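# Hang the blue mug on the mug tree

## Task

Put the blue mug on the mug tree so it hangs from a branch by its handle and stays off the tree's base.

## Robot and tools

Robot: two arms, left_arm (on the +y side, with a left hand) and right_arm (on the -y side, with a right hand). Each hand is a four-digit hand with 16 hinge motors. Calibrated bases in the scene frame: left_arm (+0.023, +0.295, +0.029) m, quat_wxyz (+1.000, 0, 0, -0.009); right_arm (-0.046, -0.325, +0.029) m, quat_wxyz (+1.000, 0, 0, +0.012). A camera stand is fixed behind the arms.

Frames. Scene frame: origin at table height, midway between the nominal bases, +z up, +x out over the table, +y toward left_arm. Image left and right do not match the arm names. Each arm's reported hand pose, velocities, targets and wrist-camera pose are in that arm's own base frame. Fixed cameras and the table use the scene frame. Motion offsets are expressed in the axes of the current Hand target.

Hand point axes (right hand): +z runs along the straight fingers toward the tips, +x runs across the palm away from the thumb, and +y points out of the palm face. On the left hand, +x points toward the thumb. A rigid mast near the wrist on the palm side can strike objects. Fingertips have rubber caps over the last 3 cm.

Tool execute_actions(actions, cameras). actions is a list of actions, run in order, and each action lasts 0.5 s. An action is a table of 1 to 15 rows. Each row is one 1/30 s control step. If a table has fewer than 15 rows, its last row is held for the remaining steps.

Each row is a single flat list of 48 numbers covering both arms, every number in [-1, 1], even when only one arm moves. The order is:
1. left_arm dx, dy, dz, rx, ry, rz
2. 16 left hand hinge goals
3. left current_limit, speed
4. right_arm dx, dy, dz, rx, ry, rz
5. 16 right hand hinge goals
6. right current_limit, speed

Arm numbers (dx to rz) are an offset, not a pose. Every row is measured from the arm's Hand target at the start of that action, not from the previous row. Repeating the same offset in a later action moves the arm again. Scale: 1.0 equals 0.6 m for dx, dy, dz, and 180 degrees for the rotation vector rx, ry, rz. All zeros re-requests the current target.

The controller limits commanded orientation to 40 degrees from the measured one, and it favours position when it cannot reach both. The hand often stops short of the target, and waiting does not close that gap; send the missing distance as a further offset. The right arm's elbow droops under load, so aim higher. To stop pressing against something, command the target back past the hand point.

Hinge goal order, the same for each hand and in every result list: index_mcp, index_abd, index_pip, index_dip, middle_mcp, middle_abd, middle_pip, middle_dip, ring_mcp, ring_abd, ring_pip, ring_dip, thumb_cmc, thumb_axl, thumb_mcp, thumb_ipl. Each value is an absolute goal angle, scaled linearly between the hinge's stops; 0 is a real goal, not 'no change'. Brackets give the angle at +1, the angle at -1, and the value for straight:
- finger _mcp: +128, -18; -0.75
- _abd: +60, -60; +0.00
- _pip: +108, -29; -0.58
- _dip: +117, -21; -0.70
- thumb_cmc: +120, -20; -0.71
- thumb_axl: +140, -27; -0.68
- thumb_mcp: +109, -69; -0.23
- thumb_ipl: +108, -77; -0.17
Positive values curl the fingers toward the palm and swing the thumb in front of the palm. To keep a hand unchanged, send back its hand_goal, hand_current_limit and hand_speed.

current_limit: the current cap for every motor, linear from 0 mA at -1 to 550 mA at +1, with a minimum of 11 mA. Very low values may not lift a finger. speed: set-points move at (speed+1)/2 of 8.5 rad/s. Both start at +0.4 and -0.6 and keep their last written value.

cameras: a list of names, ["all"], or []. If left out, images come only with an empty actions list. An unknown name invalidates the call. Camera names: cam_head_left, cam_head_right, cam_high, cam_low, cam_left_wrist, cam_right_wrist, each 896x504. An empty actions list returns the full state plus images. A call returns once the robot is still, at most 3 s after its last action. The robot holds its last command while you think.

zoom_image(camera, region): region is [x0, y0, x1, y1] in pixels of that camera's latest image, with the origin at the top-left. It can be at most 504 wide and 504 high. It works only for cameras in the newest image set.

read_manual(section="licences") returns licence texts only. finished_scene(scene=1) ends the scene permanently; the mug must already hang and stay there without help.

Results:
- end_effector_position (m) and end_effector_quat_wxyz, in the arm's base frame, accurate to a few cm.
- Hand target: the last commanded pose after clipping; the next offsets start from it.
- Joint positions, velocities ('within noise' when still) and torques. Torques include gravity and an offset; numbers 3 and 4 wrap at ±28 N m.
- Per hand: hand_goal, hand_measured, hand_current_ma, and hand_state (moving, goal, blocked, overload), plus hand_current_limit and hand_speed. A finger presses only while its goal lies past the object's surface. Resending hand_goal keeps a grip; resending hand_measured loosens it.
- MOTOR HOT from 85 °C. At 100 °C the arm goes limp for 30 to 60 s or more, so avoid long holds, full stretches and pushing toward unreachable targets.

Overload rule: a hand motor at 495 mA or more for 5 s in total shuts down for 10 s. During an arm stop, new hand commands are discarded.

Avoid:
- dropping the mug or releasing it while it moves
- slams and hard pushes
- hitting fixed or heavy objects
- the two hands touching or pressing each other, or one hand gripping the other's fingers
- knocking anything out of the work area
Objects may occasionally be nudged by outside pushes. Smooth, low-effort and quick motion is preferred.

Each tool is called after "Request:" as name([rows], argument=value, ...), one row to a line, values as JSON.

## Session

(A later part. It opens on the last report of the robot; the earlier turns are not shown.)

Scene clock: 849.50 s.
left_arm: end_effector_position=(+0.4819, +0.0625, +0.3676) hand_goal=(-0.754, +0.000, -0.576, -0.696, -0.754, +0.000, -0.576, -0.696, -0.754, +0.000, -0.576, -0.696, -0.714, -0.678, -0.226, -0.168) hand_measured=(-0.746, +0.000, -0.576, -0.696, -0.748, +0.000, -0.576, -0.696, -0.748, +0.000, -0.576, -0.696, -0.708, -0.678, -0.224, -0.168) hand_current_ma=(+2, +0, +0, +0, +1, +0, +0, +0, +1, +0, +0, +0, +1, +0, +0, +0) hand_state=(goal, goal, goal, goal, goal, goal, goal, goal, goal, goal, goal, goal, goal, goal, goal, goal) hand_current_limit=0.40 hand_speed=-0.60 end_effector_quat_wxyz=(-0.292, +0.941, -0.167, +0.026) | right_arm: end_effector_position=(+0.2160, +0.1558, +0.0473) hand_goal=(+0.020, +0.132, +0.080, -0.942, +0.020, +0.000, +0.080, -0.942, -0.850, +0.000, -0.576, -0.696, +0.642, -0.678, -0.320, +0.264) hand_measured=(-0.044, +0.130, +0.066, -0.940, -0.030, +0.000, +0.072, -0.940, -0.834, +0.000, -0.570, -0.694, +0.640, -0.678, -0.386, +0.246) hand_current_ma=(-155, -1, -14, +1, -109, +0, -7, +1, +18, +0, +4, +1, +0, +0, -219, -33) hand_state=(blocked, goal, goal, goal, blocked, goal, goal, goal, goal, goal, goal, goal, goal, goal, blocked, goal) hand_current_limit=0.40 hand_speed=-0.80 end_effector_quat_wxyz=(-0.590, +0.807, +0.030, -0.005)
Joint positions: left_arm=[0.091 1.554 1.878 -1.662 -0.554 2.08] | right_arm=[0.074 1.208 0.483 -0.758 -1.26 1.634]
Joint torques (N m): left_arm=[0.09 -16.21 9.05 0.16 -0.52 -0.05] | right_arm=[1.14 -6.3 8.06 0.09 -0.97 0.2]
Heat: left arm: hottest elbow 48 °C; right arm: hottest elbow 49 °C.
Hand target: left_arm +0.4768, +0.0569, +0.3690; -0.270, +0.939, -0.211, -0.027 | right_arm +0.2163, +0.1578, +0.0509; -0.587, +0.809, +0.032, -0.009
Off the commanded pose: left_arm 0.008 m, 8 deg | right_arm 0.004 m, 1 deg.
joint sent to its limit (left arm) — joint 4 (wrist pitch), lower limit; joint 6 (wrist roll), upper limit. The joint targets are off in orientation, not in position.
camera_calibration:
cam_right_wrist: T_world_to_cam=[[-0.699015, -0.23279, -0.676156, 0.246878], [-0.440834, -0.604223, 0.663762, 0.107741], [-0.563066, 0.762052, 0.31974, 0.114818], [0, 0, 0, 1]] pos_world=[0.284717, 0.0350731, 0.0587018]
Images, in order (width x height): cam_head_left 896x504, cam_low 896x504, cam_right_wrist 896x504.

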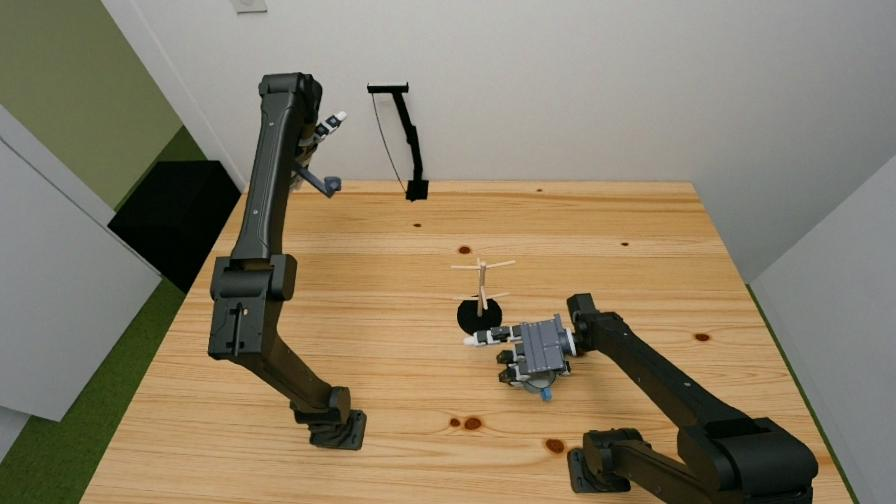

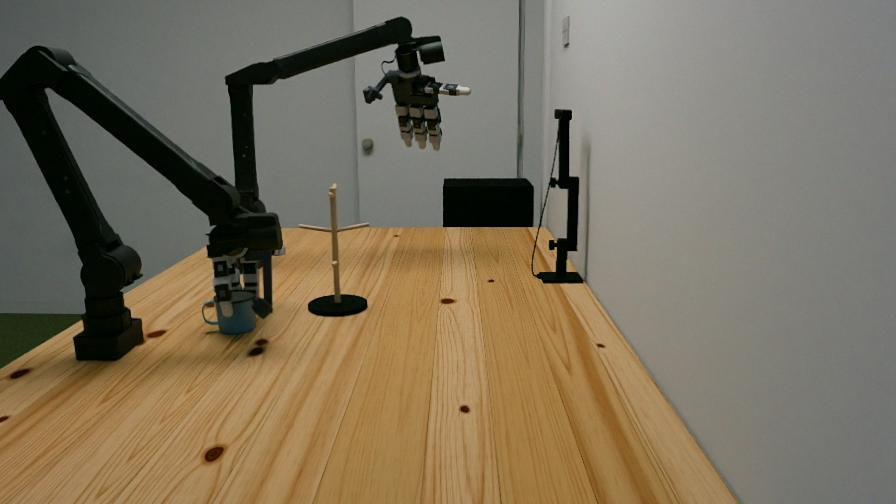

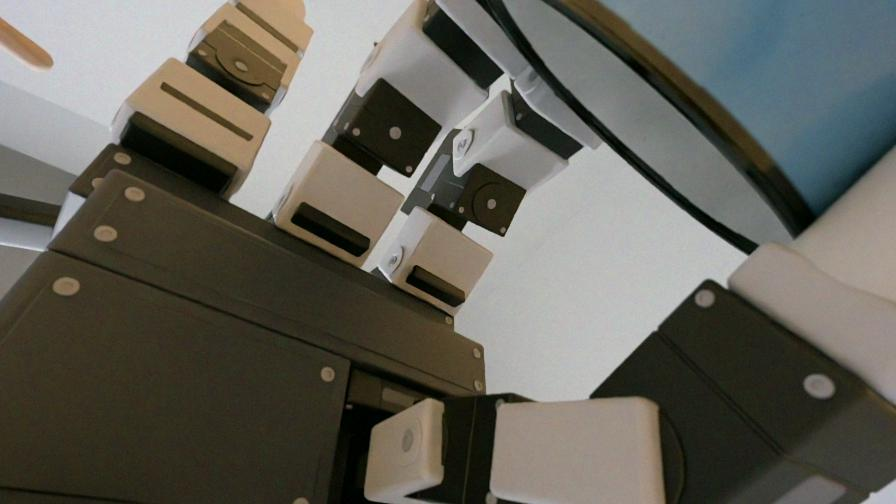

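Request:
execute_actions([
  [[0,0,0,0,0,0,-0.754,0,-0.576,-0.696,-0.754,0,-0.576,-0.696,-0.754,0,-0.576,-0.696,-0.714,-0.678,-0.226,-0.168,0.4,-0.6,0,0,0,0,0,0,0.055,0.133,0.09,-0.942,0.065,0,0.09,-0.942,-0.85,0,-0.576,-0.696,0.643,-0.678,-0.29,0.275,0.4,-0.8]],
  [[0,0,0,0,0,0,-0.754,0,-0.576,-0.696,-0.754,0,-0.576,-0.696,-0.754,0,-0.576,-0.696,-0.714,-0.678,-0.226,-0.168,0.4,-0.6,0,-0.0317,-0.0103,0,0,0,0.055,0.133,0.09,-0.942,0.065,0,0.09,-0.942,-0.85,0,-0.576,-0.696,0.643,-0.678,-0.29,0.275,0.4,-0.8]],
  [[0,0,0,0,0,0,-0.754,0,-0.576,-0.696,-0.754,0,-0.576,-0.696,-0.754,0,-0.576,-0.696,-0.714,-0.678,-0.226,-0.168,0.4,-0.6,0,-0.0476,-0.0155,0,0,0,0.055,0.133,0.09,-0.942,0.065,0,0.09,-0.942,-0.85,0,-0.576,-0.696,0.643,-0.678,-0.29,0.275,0.4,-0.8]],
], cameras=["cam_right_wrist", "cam_low", "cam_head_left"])

Request:
zoom_image(camera="cam_low", region=[170, 200, 310, 340])

Scene clock: 859.50 s.
left_arm: end_effector_position=(+0.4819, +0.0625, +0.3676) hand_goal=(-0.754, +0.000, -0.576, -0.696, -0.754, +0.000, -0.576, -0.696, -0.754, +0.000, -0.576, -0.696, -0.714, -0.678, -0.226, -0.168) hand_measured=(-0.746, +0.000, -0.576, -0.696, -0.748, +0.000, -0.576, -0.696, -0.748, +0.000, -0.576, -0.696, -0.708, -0.678, -0.224, -0.168) hand_current_ma=(+2, +0, +0, +0, +1, +0, +0, +0, +1, +0, +0, +0, +1, +0, +0, +0) hand_state=(goal, goal, goal, goal, goal, goal, goal, goal, goal, goal, goal, goal, goal, goal, goal, goal) hand_current_limit=0.40 hand_speed=-0.60 end_effector_quat_wxyz=(-0.292, +0.941, -0.167, +0.026) | right_arm: end_effector_position=(+0.1975, +0.1553, +0.0833) hand_goal=(+0.054, +0.132, +0.090, -0.942, +0.064, +0.000, +0.090, -0.942, -0.850, +0.000, -0.576, -0.696, +0.642, -0.678, -0.290, +0.274) hand_measured=(-0.034, +0.130, +0.066, -0.942, -0.020, +0.002, +0.072, -0.942, -0.834, +0.000, -0.570, -0.694, +0.634, -0.678, -0.384, +0.240) hand_current_ma=(-252, -1, -34, +0, -230, +0, -23, +0, +18, +0, +4, +1, -7, +0, -372, -85) hand_state=(blocked, goal, blocked, goal, blocked, goal, goal, goal, goal, goal, goal, goal, goal, goal, blocked, blocked) hand_current_limit=0.40 hand_speed=-0.80 end_effector_quat_wxyz=(-0.588, +0.808, +0.017, -0.023)
Joint positions: left_arm=[0.091 1.554 1.878 -1.662 -0.554 2.08] | right_arm=[0.08 1.084 0.514 -0.941 -1.257 1.652]
Joint torques (N m): left_arm=[0.09 -16.32 9.06 0.14 -0.52 -0.05] | right_arm=[0.79 -4.95 12.51 -0.2 -1.04 0.09]
Heat: left arm: hottest elbow 48 °C; right arm: hottest elbow 49 °C.
Hand target: left_arm +0.4768, +0.0569, +0.3690; -0.270, +0.939, -0.211, -0.027 | right_arm +0.2151, +0.1579, +0.1010; -0.587, +0.809, +0.032, -0.009
Off the commanded pose: left_arm 0.008 m, 8 deg | right_arm 0.025 m, 2 deg.
joint sent to its limit (left arm) — joint 4 (wrist pitch), lower limit; joint 6 (wrist roll), upper limit. The joint targets are off in orientation, not in position.
camera_calibration:
cam_right_wrist: T_world_to_cam=[[-0.727966, -0.236581, -0.643502, 0.261822], [-0.411433, -0.600055, 0.686044, 0.067063], [-0.548442, 0.764175, 0.339482, 0.0884759], [0, 0, 0, 1]] pos_world=[0.266714, 0.0345728, 0.0924392]
Images, in order (width x height): cam_head_left 896x504, cam_low 896x504, cam_right_wrist 896x504.

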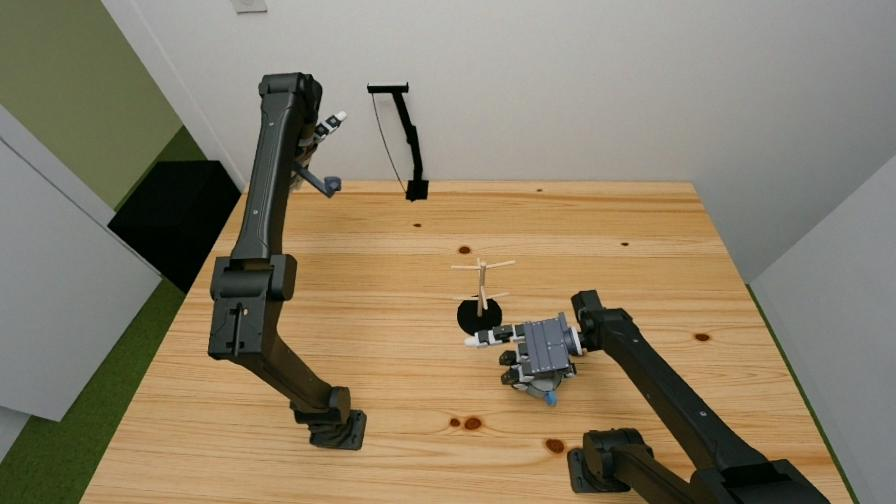

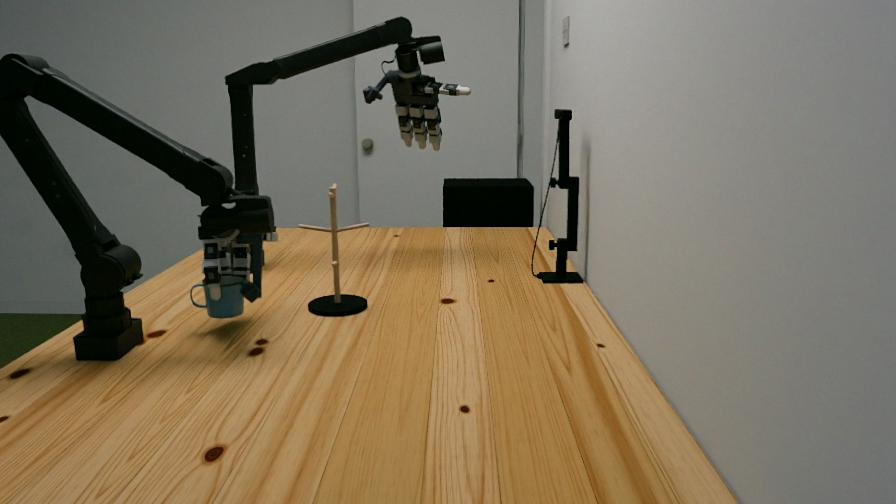

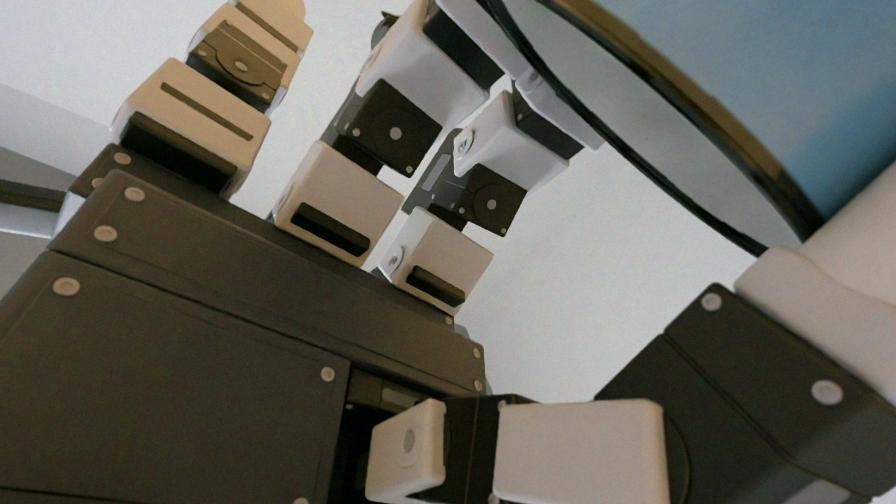

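Scaled by 3.600 from the camera's 896x504 image, which has a finer 1280x720 frame.

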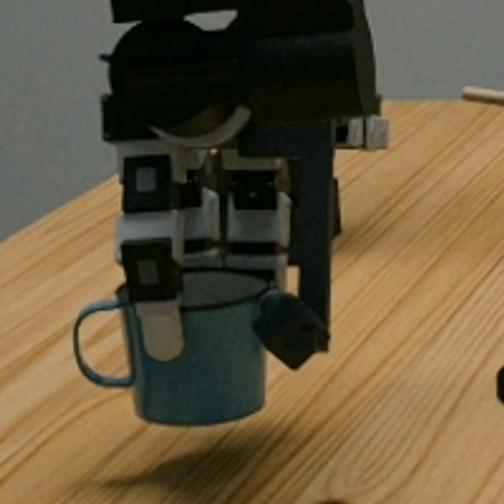

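Request:
execute_actions([
  [[0,0,0,0,0,0,-0.754,0,-0.576,-0.696,-0.754,0,-0.576,-0.696,-0.754,0,-0.576,-0.696,-0.714,-0.678,-0.226,-0.168,0.4,-0.6,0.0538,-0.095,-0.0848,0,0,0,0.054,0.132,0.09,-0.942,0.064,0,0.09,-0.942,-0.85,0,-0.576,-0.696,0.642,-0.678,-0.29,0.274,0.4,-0.8]],
  [[0,0,0,0,0,0,-0.754,0,-0.576,-0.696,-0.754,0,-0.576,-0.696,-0.754,0,-0.576,-0.696,-0.714,-0.678,-0.226,-0.168,0.4,-0.6,0.0558,-0.062,-0.0518,0,0.008,0.0026,0.054,0.132,0.09,-0.942,0.064,0,0.09,-0.942,-0.85,0,-0.576,-0.696,0.642,-0.678,-0.29,0.274,0.4,-0.8]],
  [[0,0,0,0,0,0,-0.754,0,-0.576,-0.696,-0.754,0,-0.576,-0.696,-0.754,0,-0.576,-0.696,-0.714,-0.678,-0.226,-0.168,0.4,-0.6,0.0558,-0.062,-0.0518,0,0.008,0.0026,0.054,0.132,0.09,-0.942,0.064,0,0.09,-0.942,-0.85,0,-0.576,-0.696,0.642,-0.678,-0.29,0.274,0.4,-0.8]],
  [[0,0,0,0,0,0,-0.754,0,-0.576,-0.696,-0.754,0,-0.576,-0.696,-0.754,0,-0.576,-0.696,-0.714,-0.678,-0.226,-0.168,0.4,-0.6,0.0667,-0.0468,-0.0178,0,0,0,0.054,0.132,0.09,-0.942,0.064,0,0.09,-0.942,-0.85,0,-0.576,-0.696,0.642,-0.678,-0.29,0.274,0.4,-0.8]],
  [[0,0,0,0,0,0,-0.754,0,-0.576,-0.696,-0.754,0,-0.576,-0.696,-0.754,0,-0.576,-0.696,-0.714,-0.678,-0.226,-0.168,0.4,-0.6,0.0667,-0.0468,-0.0178,0,0,0,0.054,0.132,0.09,-0.942,0.064,0,0.09,-0.942,-0.85,0,-0.576,-0.696,0.642,-0.678,-0.29,0.274,0.4,-0.8]],
], cameras=["all"])

Request:
zoom_image(camera="cam_low", region=[230, 100, 400, 270])

Request:
zoom_image(camera="cam_head_left", region=[430, 210, 600, 350])

Scene clock: 913.43 s.
left_arm: end_effector_position=(+0.4819, +0.0625, +0.3676) hand_goal=(-0.754, +0.000, -0.576, -0.696, -0.754, +0.000, -0.576, -0.696, -0.754, +0.000, -0.576, -0.696, -0.714, -0.678, -0.226, -0.168) hand_measured=(-0.746, +0.000, -0.576, -0.696, -0.748, +0.000, -0.576, -0.696, -0.748, +0.000, -0.576, -0.696, -0.708, -0.678, -0.224, -0.168) hand_current_ma=(+2, +0, +0, +0, +1, +0, +0, +0, +1, +0, +0, +0, +1, +0, +0, +0) hand_state=(goal, goal, goal, goal, goal, goal, goal, goal, goal, goal, goal, goal, goal, goal, goal, goal) hand_current_limit=0.40 hand_speed=-0.60 end_effector_quat_wxyz=(-0.292, +0.941, -0.167, +0.026) | right_arm: end_effector_position=(+0.3816, +0.0928, +0.3040) hand_goal=(+0.054, +0.132, +0.090, -0.942, +0.064, +0.000, +0.090, -0.942, -0.850, +0.000, -0.576, -0.696, +0.642, -0.678, -0.290, +0.274) hand_measured=(-0.032, +0.128, +0.064, -0.942, -0.016, +0.004, +0.070, -0.942, -0.836, +0.000, -0.570, -0.694, +0.628, -0.678, -0.384, +0.240) hand_current_ma=(-243, -2, -38, +0, -219, +2, -24, +0, +18, +0, +4, +1, -14, +0, -372, -89) hand_state=(blocked, goal, blocked, goal, blocked, goal, goal, goal, goal, goal, goal, goal, goal, goal, blocked, blocked) hand_current_limit=0.40 hand_speed=-0.80 end_effector_quat_wxyz=(-0.577, +0.816, -0.020, +0.025)
Joint positions: left_arm=[0.091 1.554 1.878 -1.662 -0.554 2.08] | right_arm=[-0.109 1.395 1.397 -1.687 -1.228 1.431]
Joint torques (N m): left_arm=[-0.03 -16.26 9.05 0.14 -0.52 -0.05] | right_arm=[0.09 -10.46 14.6 -0.17 -1.28 0.25]
Heat: left arm: hottest elbow 48 °C; right arm: hottest elbow 55 °C.
Hand target: left_arm +0.4768, +0.0569, +0.3690; -0.270, +0.939, -0.211, -0.027 | right_arm +0.3926, +0.0940, +0.3252; -0.588, +0.809, +0.011, +0.007
Off the commanded pose: left_arm 0.008 m, 8 deg | right_arm 0.024 m, 4 deg.
joint sent to its limit (left arm) — joint 4 (wrist pitch), lower limit; joint 6 (wrist roll), upper limit. The joint targets are off in orientation, not in position.
joint sent to its limit (right arm) — joint 4 (wrist pitch), lower limit. The joint targets are off in orientation, not in position.
camera_calibration:
cam_left_wrist: T_world_to_cam=[[-0.576026, 0.731629, 0.364572, 0.0661384], [0.461759, -0.076786, 0.883676, -0.585115], [0.674517, 0.677364, -0.293605, -0.138923], [0, 0, 0, 1]] pos_world=[0.401985, 0.00078419, 0.452151]
cam_right_wrist: T_world_to_cam=[[-0.729183, -0.169796, -0.662919, 0.523221], [-0.500777, -0.527817, 0.686026, -0.0187801], [-0.466385, 0.832213, 0.299845, 0.136707], [0, 0, 0, 1]] pos_world=[0.435878, -0.0348409, 0.318746]

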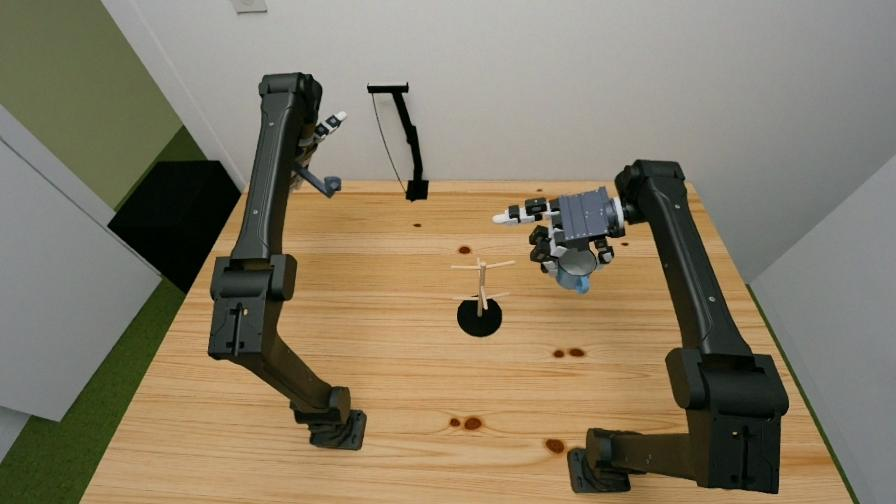

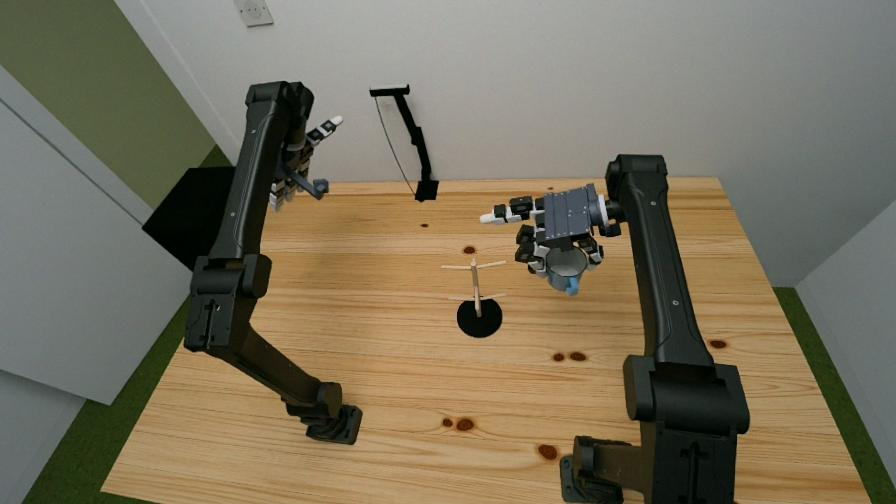

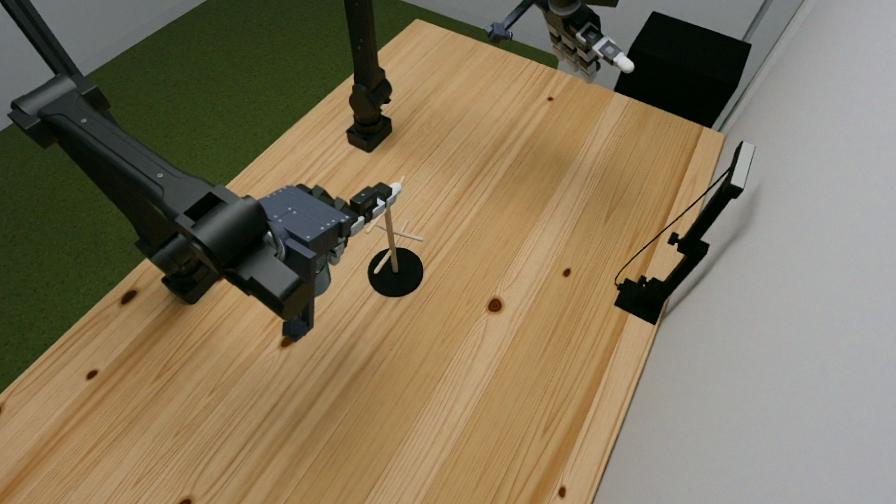

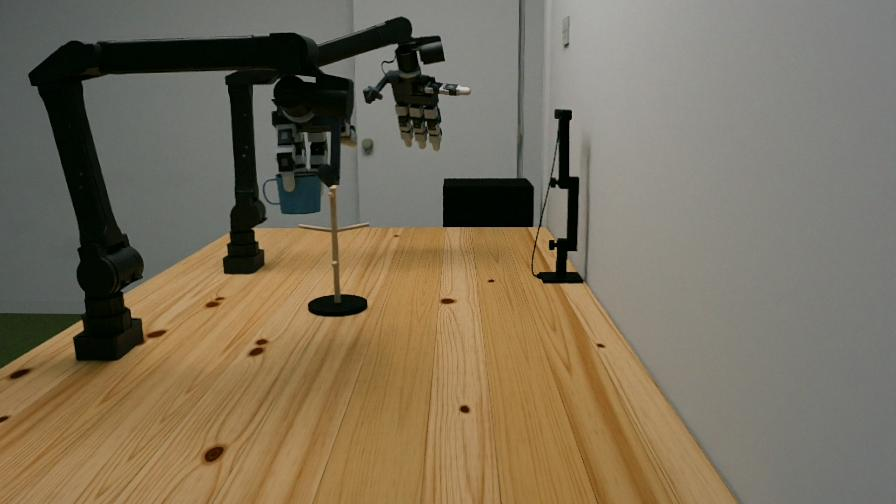

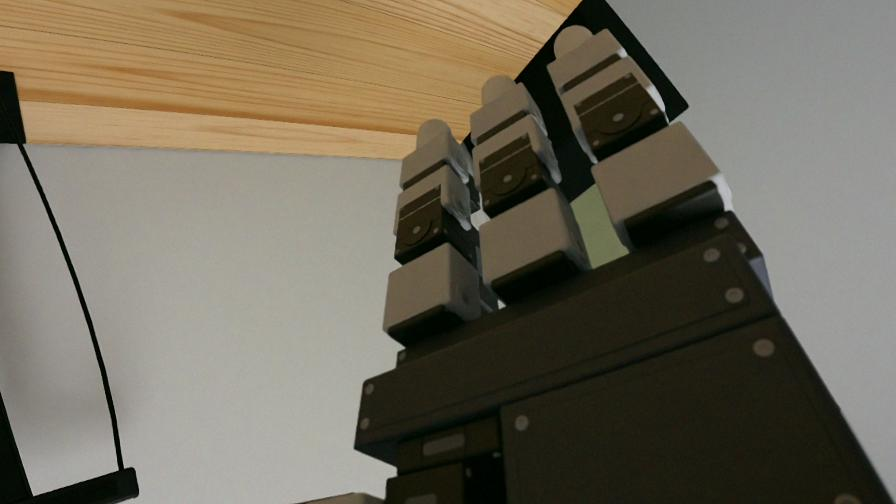

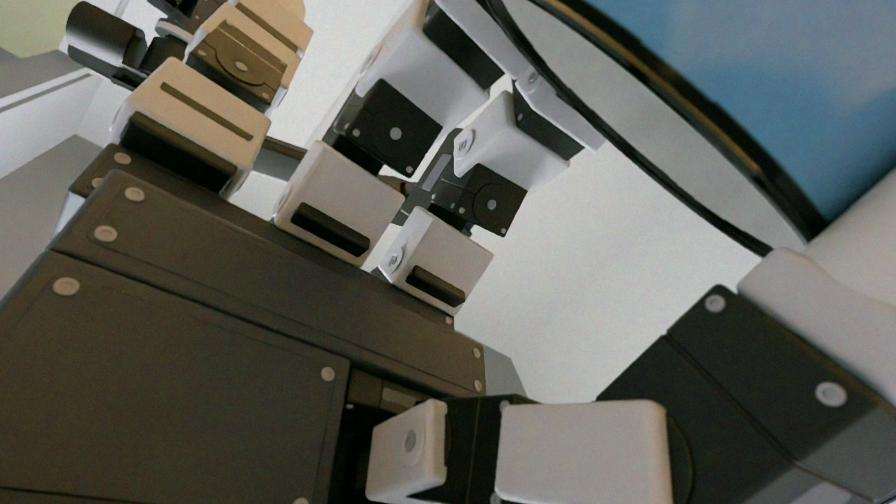

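Scaled by 2.965 from the camera's 896x504 image, which has a finer 1280x720 frame.

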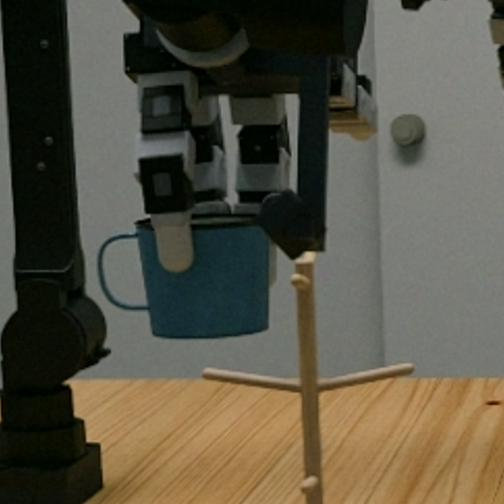

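Scaled by 2.965 from the camera's 896x504 image, which has a finer 1280x720 frame.

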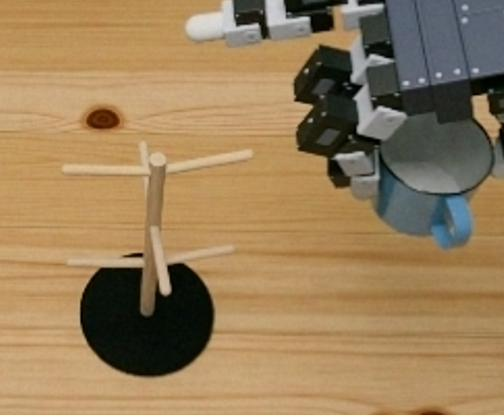

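Request:
execute_actions([
  [[0,0,0,0,0,0,-0.754,0,-0.576,-0.696,-0.754,0,-0.576,-0.696,-0.754,0,-0.576,-0.696,-0.714,-0.678,-0.226,-0.168,0.4,-0.6,0.076,-0.0044,0.0133,0,0,0,0.054,0.132,0.09,-0.942,0.064,0,0.09,-0.942,-0.85,0,-0.576,-0.696,0.642,-0.678,-0.29,0.274,0.4,-0.8]],
  [[0,0,0,0,0,0,-0.754,0,-0.576,-0.696,-0.754,0,-0.576,-0.696,-0.754,0,-0.576,-0.696,-0.714,-0.678,-0.226,-0.168,0.4,-0.6,0.076,-0.0044,0.0133,0,0,0,0.054,0.132,0.09,-0.942,0.064,0,0.09,-0.942,-0.85,0,-0.576,-0.696,0.642,-0.678,-0.29,0.274,0.4,-0.8]],
], cameras=["cam_low", "cam_head_left", "cam_head_right", "cam_high"])

Request:
zoom_image(camera="cam_low", region=[260, 120, 400, 260])

Request:
zoom_image(camera="cam_head_left", region=[440, 190, 610, 330])

Scene clock: 934.37 s.
left_arm: end_effector_position=(+0.4819, +0.0625, +0.3676) hand_goal=(-0.754, +0.000, -0.576, -0.696, -0.754, +0.000, -0.576, -0.696, -0.754, +0.000, -0.576, -0.696, -0.714, -0.678, -0.226, -0.168) hand_measured=(-0.746, +0.000, -0.576, -0.696, -0.748, +0.000, -0.576, -0.696, -0.748, +0.000, -0.576, -0.696, -0.708, -0.678, -0.224, -0.168) hand_current_ma=(+2, +0, +0, +0, +1, +0, +0, +0, +1, +0, +0, +0, +1, +0, +0, +0) hand_state=(goal, goal, goal, goal, goal, goal, goal, goal, goal, goal, goal, goal, goal, goal, goal, goal) hand_current_limit=0.40 hand_speed=-0.60 end_effector_quat_wxyz=(-0.292, +0.941, -0.167, +0.026) | right_arm: end_effector_position=(+0.4750, +0.1057, +0.3031) hand_goal=(+0.054, +0.132, +0.090, -0.942, +0.064, +0.000, +0.090, -0.942, -0.850, +0.000, -0.576, -0.696, +0.642, -0.678, -0.290, +0.274) hand_measured=(-0.032, +0.126, +0.064, -0.944, -0.016, +0.004, +0.070, -0.942, -0.836, +0.000, -0.570, -0.694, +0.624, -0.678, -0.384, +0.240) hand_current_ma=(-243, -4, -38, +0, -217, +2, -24, +0, +18, +0, +4, +1, -21, +0, -372, -89) hand_state=(blocked, goal, blocked, goal, blocked, goal, goal, goal, goal, goal, goal, goal, goal, goal, blocked, blocked) hand_current_limit=0.40 hand_speed=-0.80 end_effector_quat_wxyz=(-0.582, +0.813, -0.014, +0.010)
Joint positions: left_arm=[0.091 1.554 1.878 -1.662 -0.554 2.08] | right_arm=[-0.064 1.649 1.676 -1.687 -1.242 1.476]
Joint torques (N m): left_arm=[0.03 -16.26 9.06 0.14 -0.52 -0.05] | right_arm=[0.97 -14.51 14.48 -0.2 -1.44 0.28]
Heat: left arm: hottest elbow 48 °C; right arm: hottest elbow 60 °C.
Hand target: left_arm +0.4768, +0.0569, +0.3690; -0.270, +0.939, -0.211, -0.027 | right_arm +0.4836, +0.1117, +0.3275; -0.588, +0.809, +0.011, +0.007
Off the commanded pose: left_arm 0.008 m, 8 deg | right_arm 0.027 m, 3 deg.
joint sent to its limit (left arm) — joint 4 (wrist pitch), lower limit; joint 6 (wrist roll), upper limit. The joint targets are off in orientation, not in position.
joint sent to its limit (right arm) — joint 4 (wrist pitch), lower limit. The joint targets still meet the commanded pose.
Images, in order (width x height): cam_head_left 896x504, cam_head_right 896x504, cam_high 896x504, cam_low 896x504.

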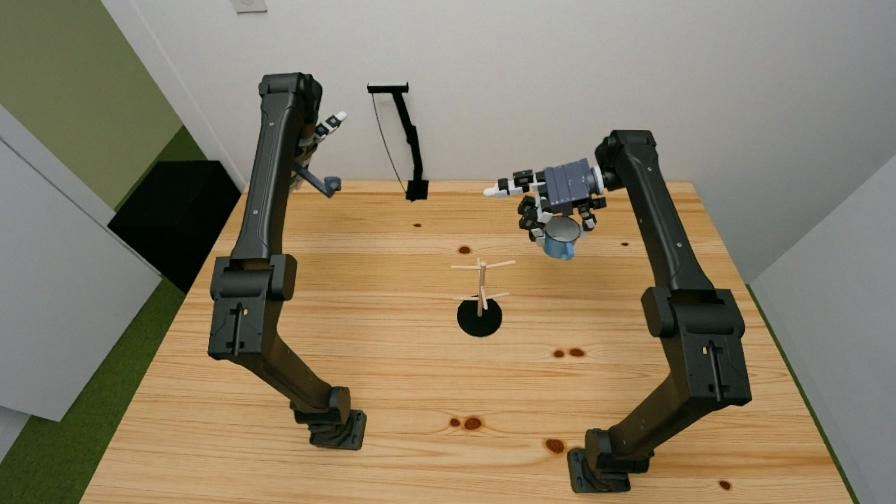

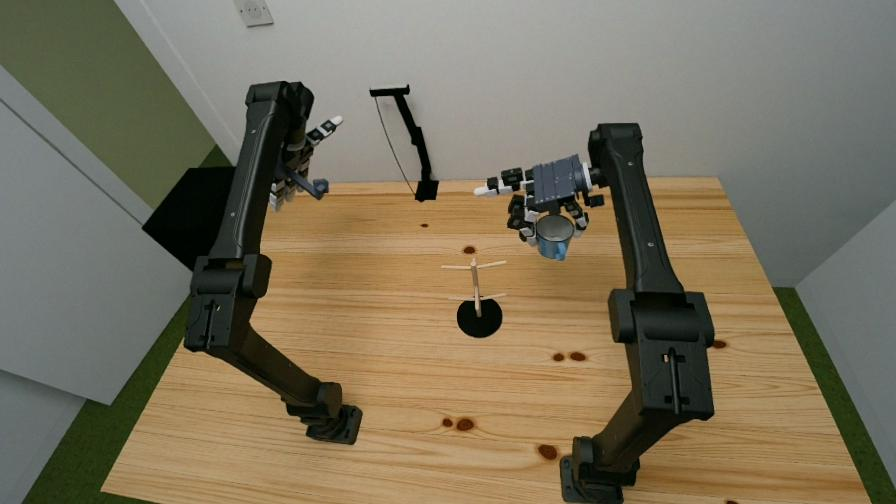

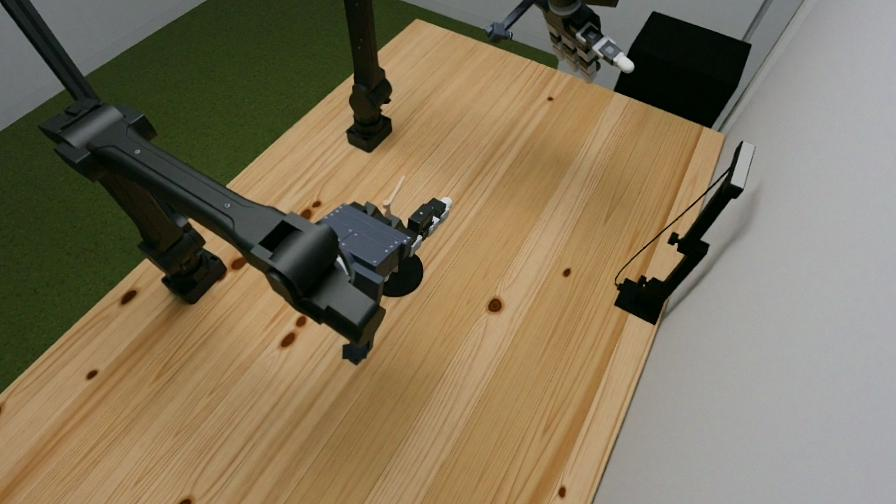

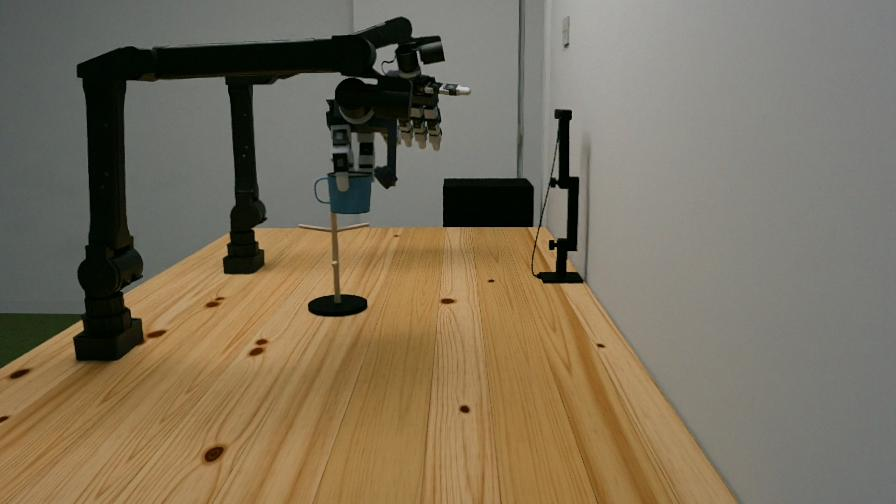

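Scaled by 3.600 from the camera's 896x504 image, which has a finer 1280x720 frame.

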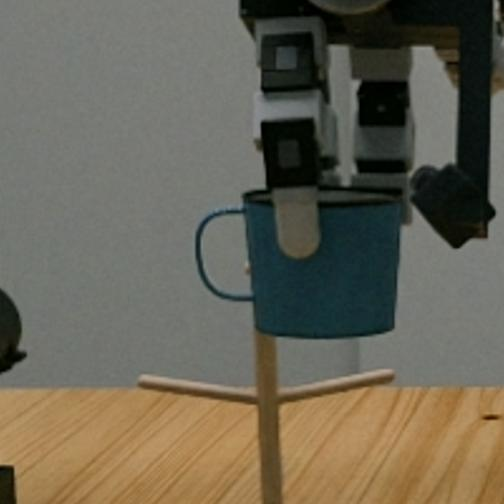

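Scaled by 2.965 from the camera's 896x504 image, which has a finer 1280x720 frame.

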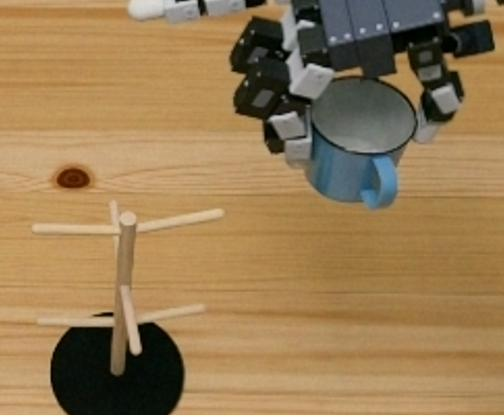

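Request:
execute_actions([
  [[0,0,0,0,0,0,-0.754,0,-0.576,-0.696,-0.754,0,-0.576,-0.696,-0.754,0,-0.576,-0.696,-0.714,-0.678,-0.226,-0.168,0.4,-0.6,0.0045,-0.0098,0.0844,0,0,0,0.054,0.132,0.09,-0.942,0.064,0,0.09,-0.942,-0.85,0,-0.576,-0.696,0.642,-0.678,-0.29,0.274,0.4,-0.8]],
], cameras=["cam_low", "cam_head_left", "cam_head_right"])

Request:
zoom_image(camera="cam_low", region=[260, 120, 400, 260])

Request:
zoom_image(camera="cam_head_left", region=[440, 190, 610, 330])

Scene clock: 952.97 s.
left_arm: end_effector_position=(+0.4819, +0.0625, +0.3676) hand_goal=(-0.754, +0.000, -0.576, -0.696, -0.754, +0.000, -0.576, -0.696, -0.754, +0.000, -0.576, -0.696, -0.714, -0.678, -0.226, -0.168) hand_measured=(-0.746, +0.000, -0.576, -0.696, -0.748, +0.000, -0.576, -0.696, -0.748, +0.000, -0.576, -0.696, -0.708, -0.678, -0.224, -0.168) hand_current_ma=(+2, +0, +0, +0, +1, +0, +0, +0, +1, +0, +0, +0, +1, +0, +0, +0) hand_state=(goal, goal, goal, goal, goal, goal, goal, goal, goal, goal, goal, goal, goal, goal, goal, goal) hand_current_limit=0.40 hand_speed=-0.60 end_effector_quat_wxyz=(-0.292, +0.941, -0.167, +0.026) | right_arm: end_effector_position=(+0.4790, +0.1631, +0.3044) hand_goal=(+0.054, +0.132, +0.090, -0.942, +0.064, +0.000, +0.090, -0.942, -0.850, +0.000, -0.576, -0.696, +0.642, -0.678, -0.290, +0.274) hand_measured=(-0.032, +0.126, +0.064, -0.944, -0.016, +0.004, +0.070, -0.942, -0.836, +0.000, -0.570, -0.694, +0.624, -0.678, -0.384, +0.238) hand_current_ma=(-238, -4, -39, +0, -212, +2, -24, +0, +18, +0, +4, +1, -21, +0, -372, -91) hand_state=(blocked, goal, blocked, goal, blocked, goal, goal, goal, goal, goal, goal, goal, goal, goal, blocked, blocked) hand_current_limit=0.40 hand_speed=-0.80 end_effector_quat_wxyz=(-0.586, +0.810, +0.011, -0.008)
Joint positions: left_arm=[0.091 1.554 1.878 -1.662 -0.554 2.08] | right_arm=[0.051 1.649 1.676 -1.525 -1.252 1.647]
Joint torques (N m): left_arm=[0.03 -16.26 9.05 0.14 -0.52 -0.05] | right_arm=[-0.91 -15.5 12.25 0.62 -1.37 0.29]
Heat: left arm: hottest elbow 48 °C; right arm: hottest elbow 61 °C.
Hand target: left_arm +0.4768, +0.0569, +0.3690; -0.270, +0.939, -0.211, -0.027 | right_arm +0.4861, +0.1616, +0.3176; -0.588, +0.809, +0.011, +0.007
Off the commanded pose: left_arm 0.008 m, 8 deg | right_arm 0.015 m, 2 deg.
joint sent to its limit (left arm) — joint 4 (wrist pitch), lower limit; joint 6 (wrist roll), upper limit. The joint targets are off in orientation, not in position.
Images, in order (width x height): cam_head_left 896x504, cam_head_right 896x504, cam_low 896x504.

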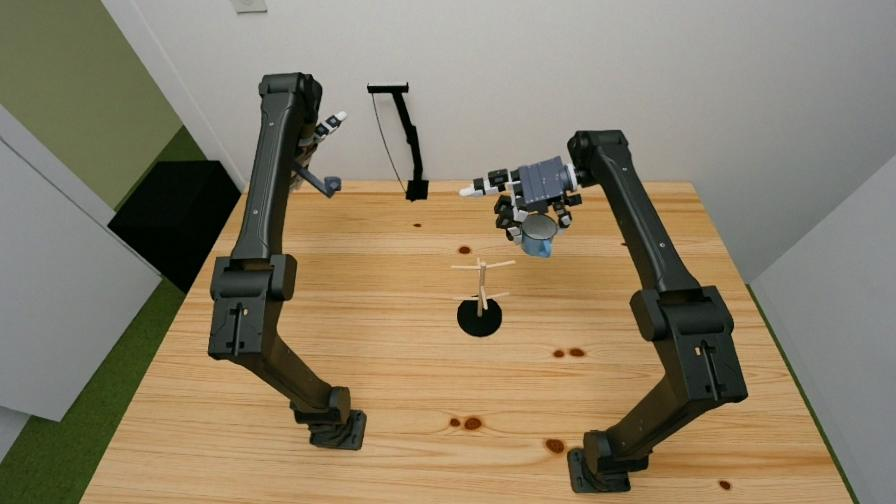

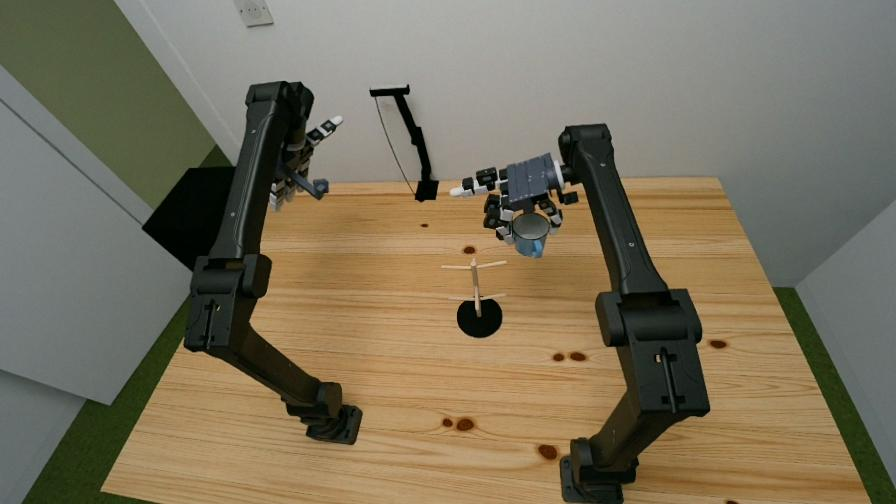

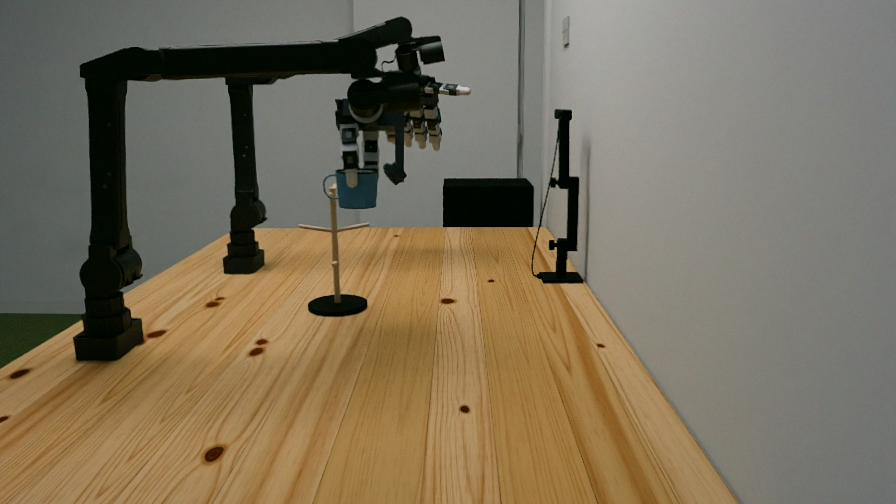

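Scaled by 3.600 from the camera's 896x504 image, which has a finer 1280x720 frame.

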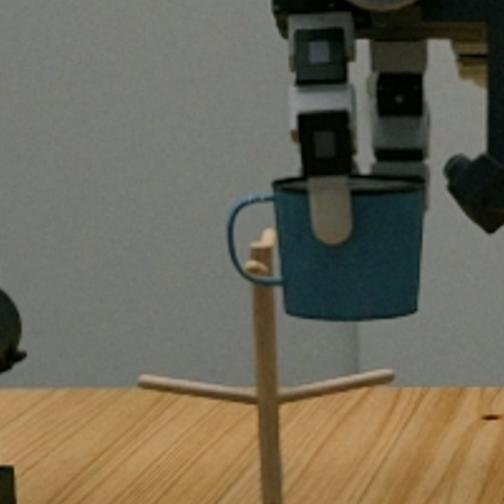

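Scaled by 2.965 from the camera's 896x504 image, which has a finer 1280x720 frame.

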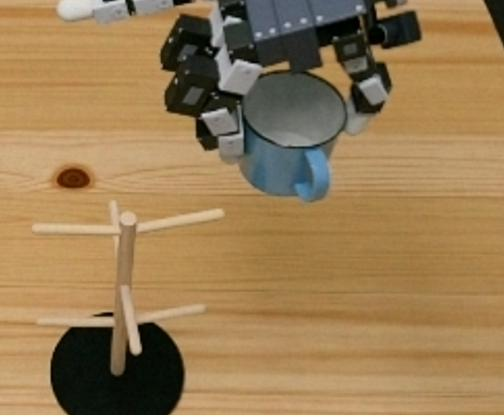

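Request:
execute_actions([
  [[0,0,0,0,0,0,-0.754,0,-0.576,-0.696,-0.754,0,-0.576,-0.696,-0.754,0,-0.576,-0.696,-0.714,-0.678,-0.226,-0.168,0.4,-0.6,-0.0033,0.0052,0.0542,0,0,0,0.054,0.132,0.09,-0.942,0.064,0,0.09,-0.942,-0.85,0,-0.576,-0.696,0.642,-0.678,-0.29,0.274,0.4,-0.8]],
], cameras=["cam_low", "cam_head_left", "cam_head_right"])

Request:
zoom_image(camera="cam_low", region=[290, 140, 390, 240])

Request:
zoom_image(camera="cam_head_left", region=[440, 190, 610, 330])

Scene clock: 965.83 s.
left_arm: end_effector_position=(+0.4819, +0.0625, +0.3676) hand_goal=(-0.754, +0.000, -0.576, -0.696, -0.754, +0.000, -0.576, -0.696, -0.754, +0.000, -0.576, -0.696, -0.714, -0.678, -0.226, -0.168) hand_measured=(-0.746, +0.000, -0.576, -0.696, -0.748, +0.000, -0.576, -0.696, -0.748, +0.000, -0.576, -0.696, -0.708, -0.678, -0.224, -0.168) hand_current_ma=(+2, +0, +0, +0, +1, +0, +0, +0, +1, +0, +0, +0, +1, +0, +0, +0) hand_state=(goal, goal, goal, goal, goal, goal, goal, goal, goal, goal, goal, goal, goal, goal, goal, goal) hand_current_limit=0.40 hand_speed=-0.60 end_effector_quat_wxyz=(-0.292, +0.941, -0.167, +0.026) | right_arm: end_effector_position=(+0.4865, +0.1894, +0.2915) hand_goal=(+0.054, +0.132, +0.090, -0.942, +0.064, +0.000, +0.090, -0.942, -0.850, +0.000, -0.576, -0.696, +0.642, -0.678, -0.290, +0.274) hand_measured=(-0.032, +0.126, +0.064, -0.944, -0.016, +0.004, +0.070, -0.942, -0.836, +0.000, -0.570, -0.694, +0.626, -0.678, -0.384, +0.238) hand_current_ma=(-238, -4, -39, +0, -212, +3, -24, +0, +18, +0, +4, +1, -20, +0, -372, -91) hand_state=(blocked, goal, blocked, goal, blocked, goal, goal, goal, goal, goal, goal, goal, goal, goal, blocked, blocked) hand_current_limit=0.40 hand_speed=-0.80 end_effector_quat_wxyz=(-0.588, +0.809, +0.007, -0.004)
Joint positions: left_arm=[0.091 1.554 1.878 -1.662 -0.554 2.08] | right_arm=[0.1 1.633 1.616 -1.3 -1.247 1.836]
Joint torques (N m): left_arm=[-0.03 -16.32 9.06 0.14 -0.52 -0.05] | right_arm=[0.44 -17.26 10.47 1.01 -0.96 0.32]
Heat: left arm: hottest elbow 48 °C; right arm: hottest elbow 60 °C.
Hand target: left_arm +0.4768, +0.0569, +0.3690; -0.270, +0.939, -0.211, -0.027 | right_arm +0.4842, +0.1916, +0.3045; -0.588, +0.809, +0.011, +0.007
Off the commanded pose: left_arm 0.008 m, 8 deg | right_arm 0.013 m, 1 deg.
joint sent to its limit (left arm) — joint 4 (wrist pitch), lower limit; joint 6 (wrist roll), upper limit. The joint targets are off in orientation, not in position.
Images, in order (width x height): cam_head_left 896x504, cam_head_right 896x504, cam_low 896x504.

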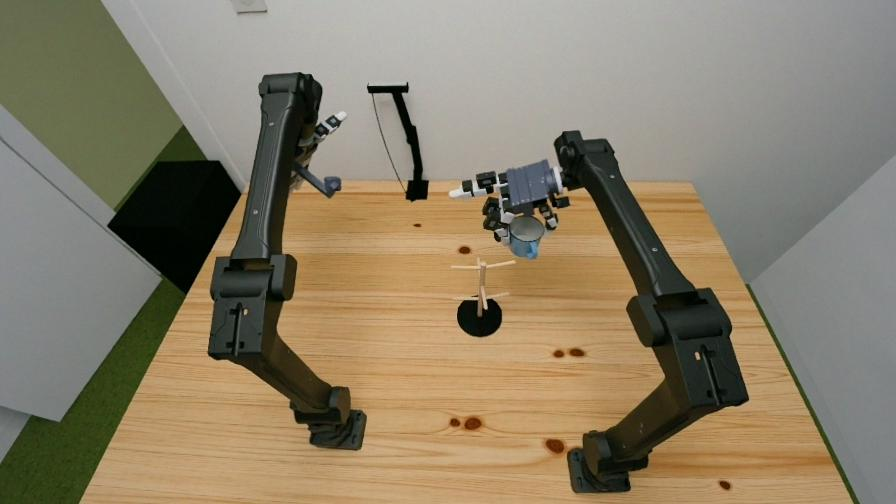

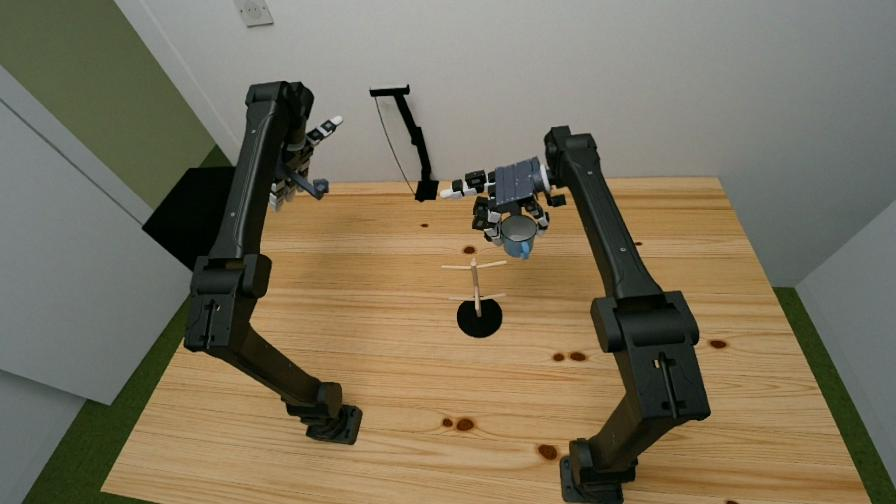

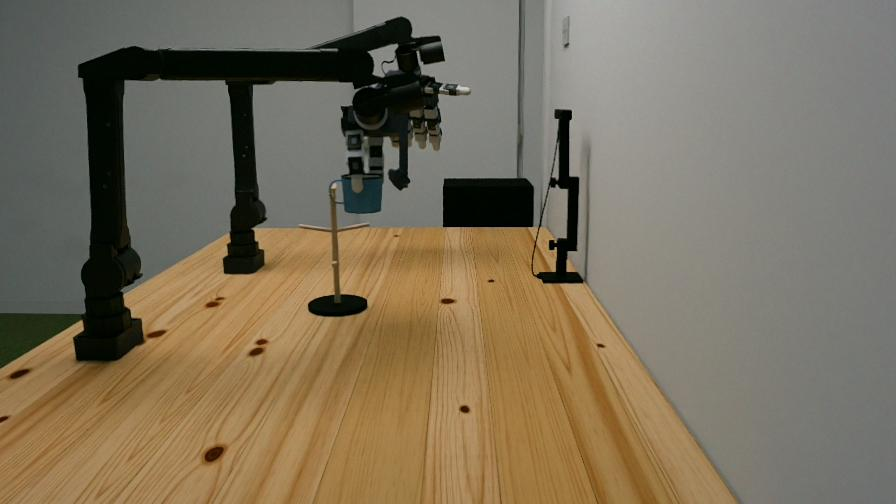

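Scaled by 5.040 from the camera's 896x504 image, which has a finer 1280x720 frame.

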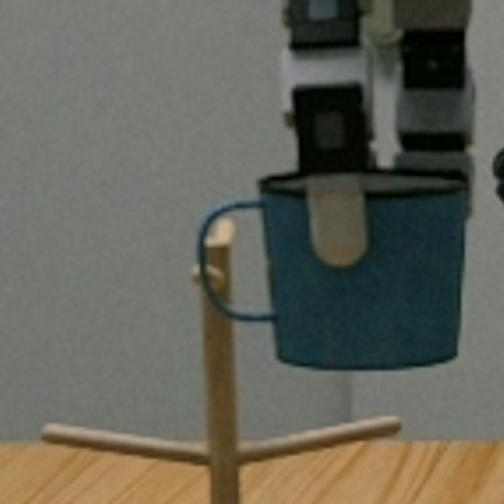

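Scaled by 2.965 from the camera's 896x504 image, which has a finer 1280x720 frame.

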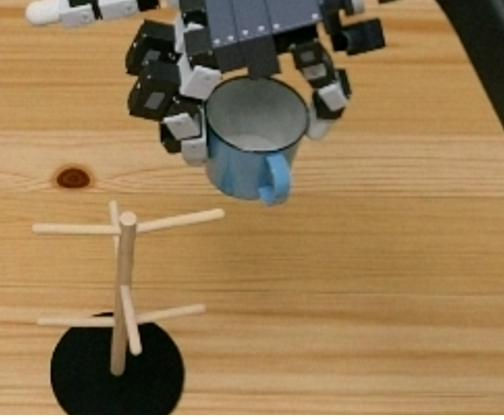

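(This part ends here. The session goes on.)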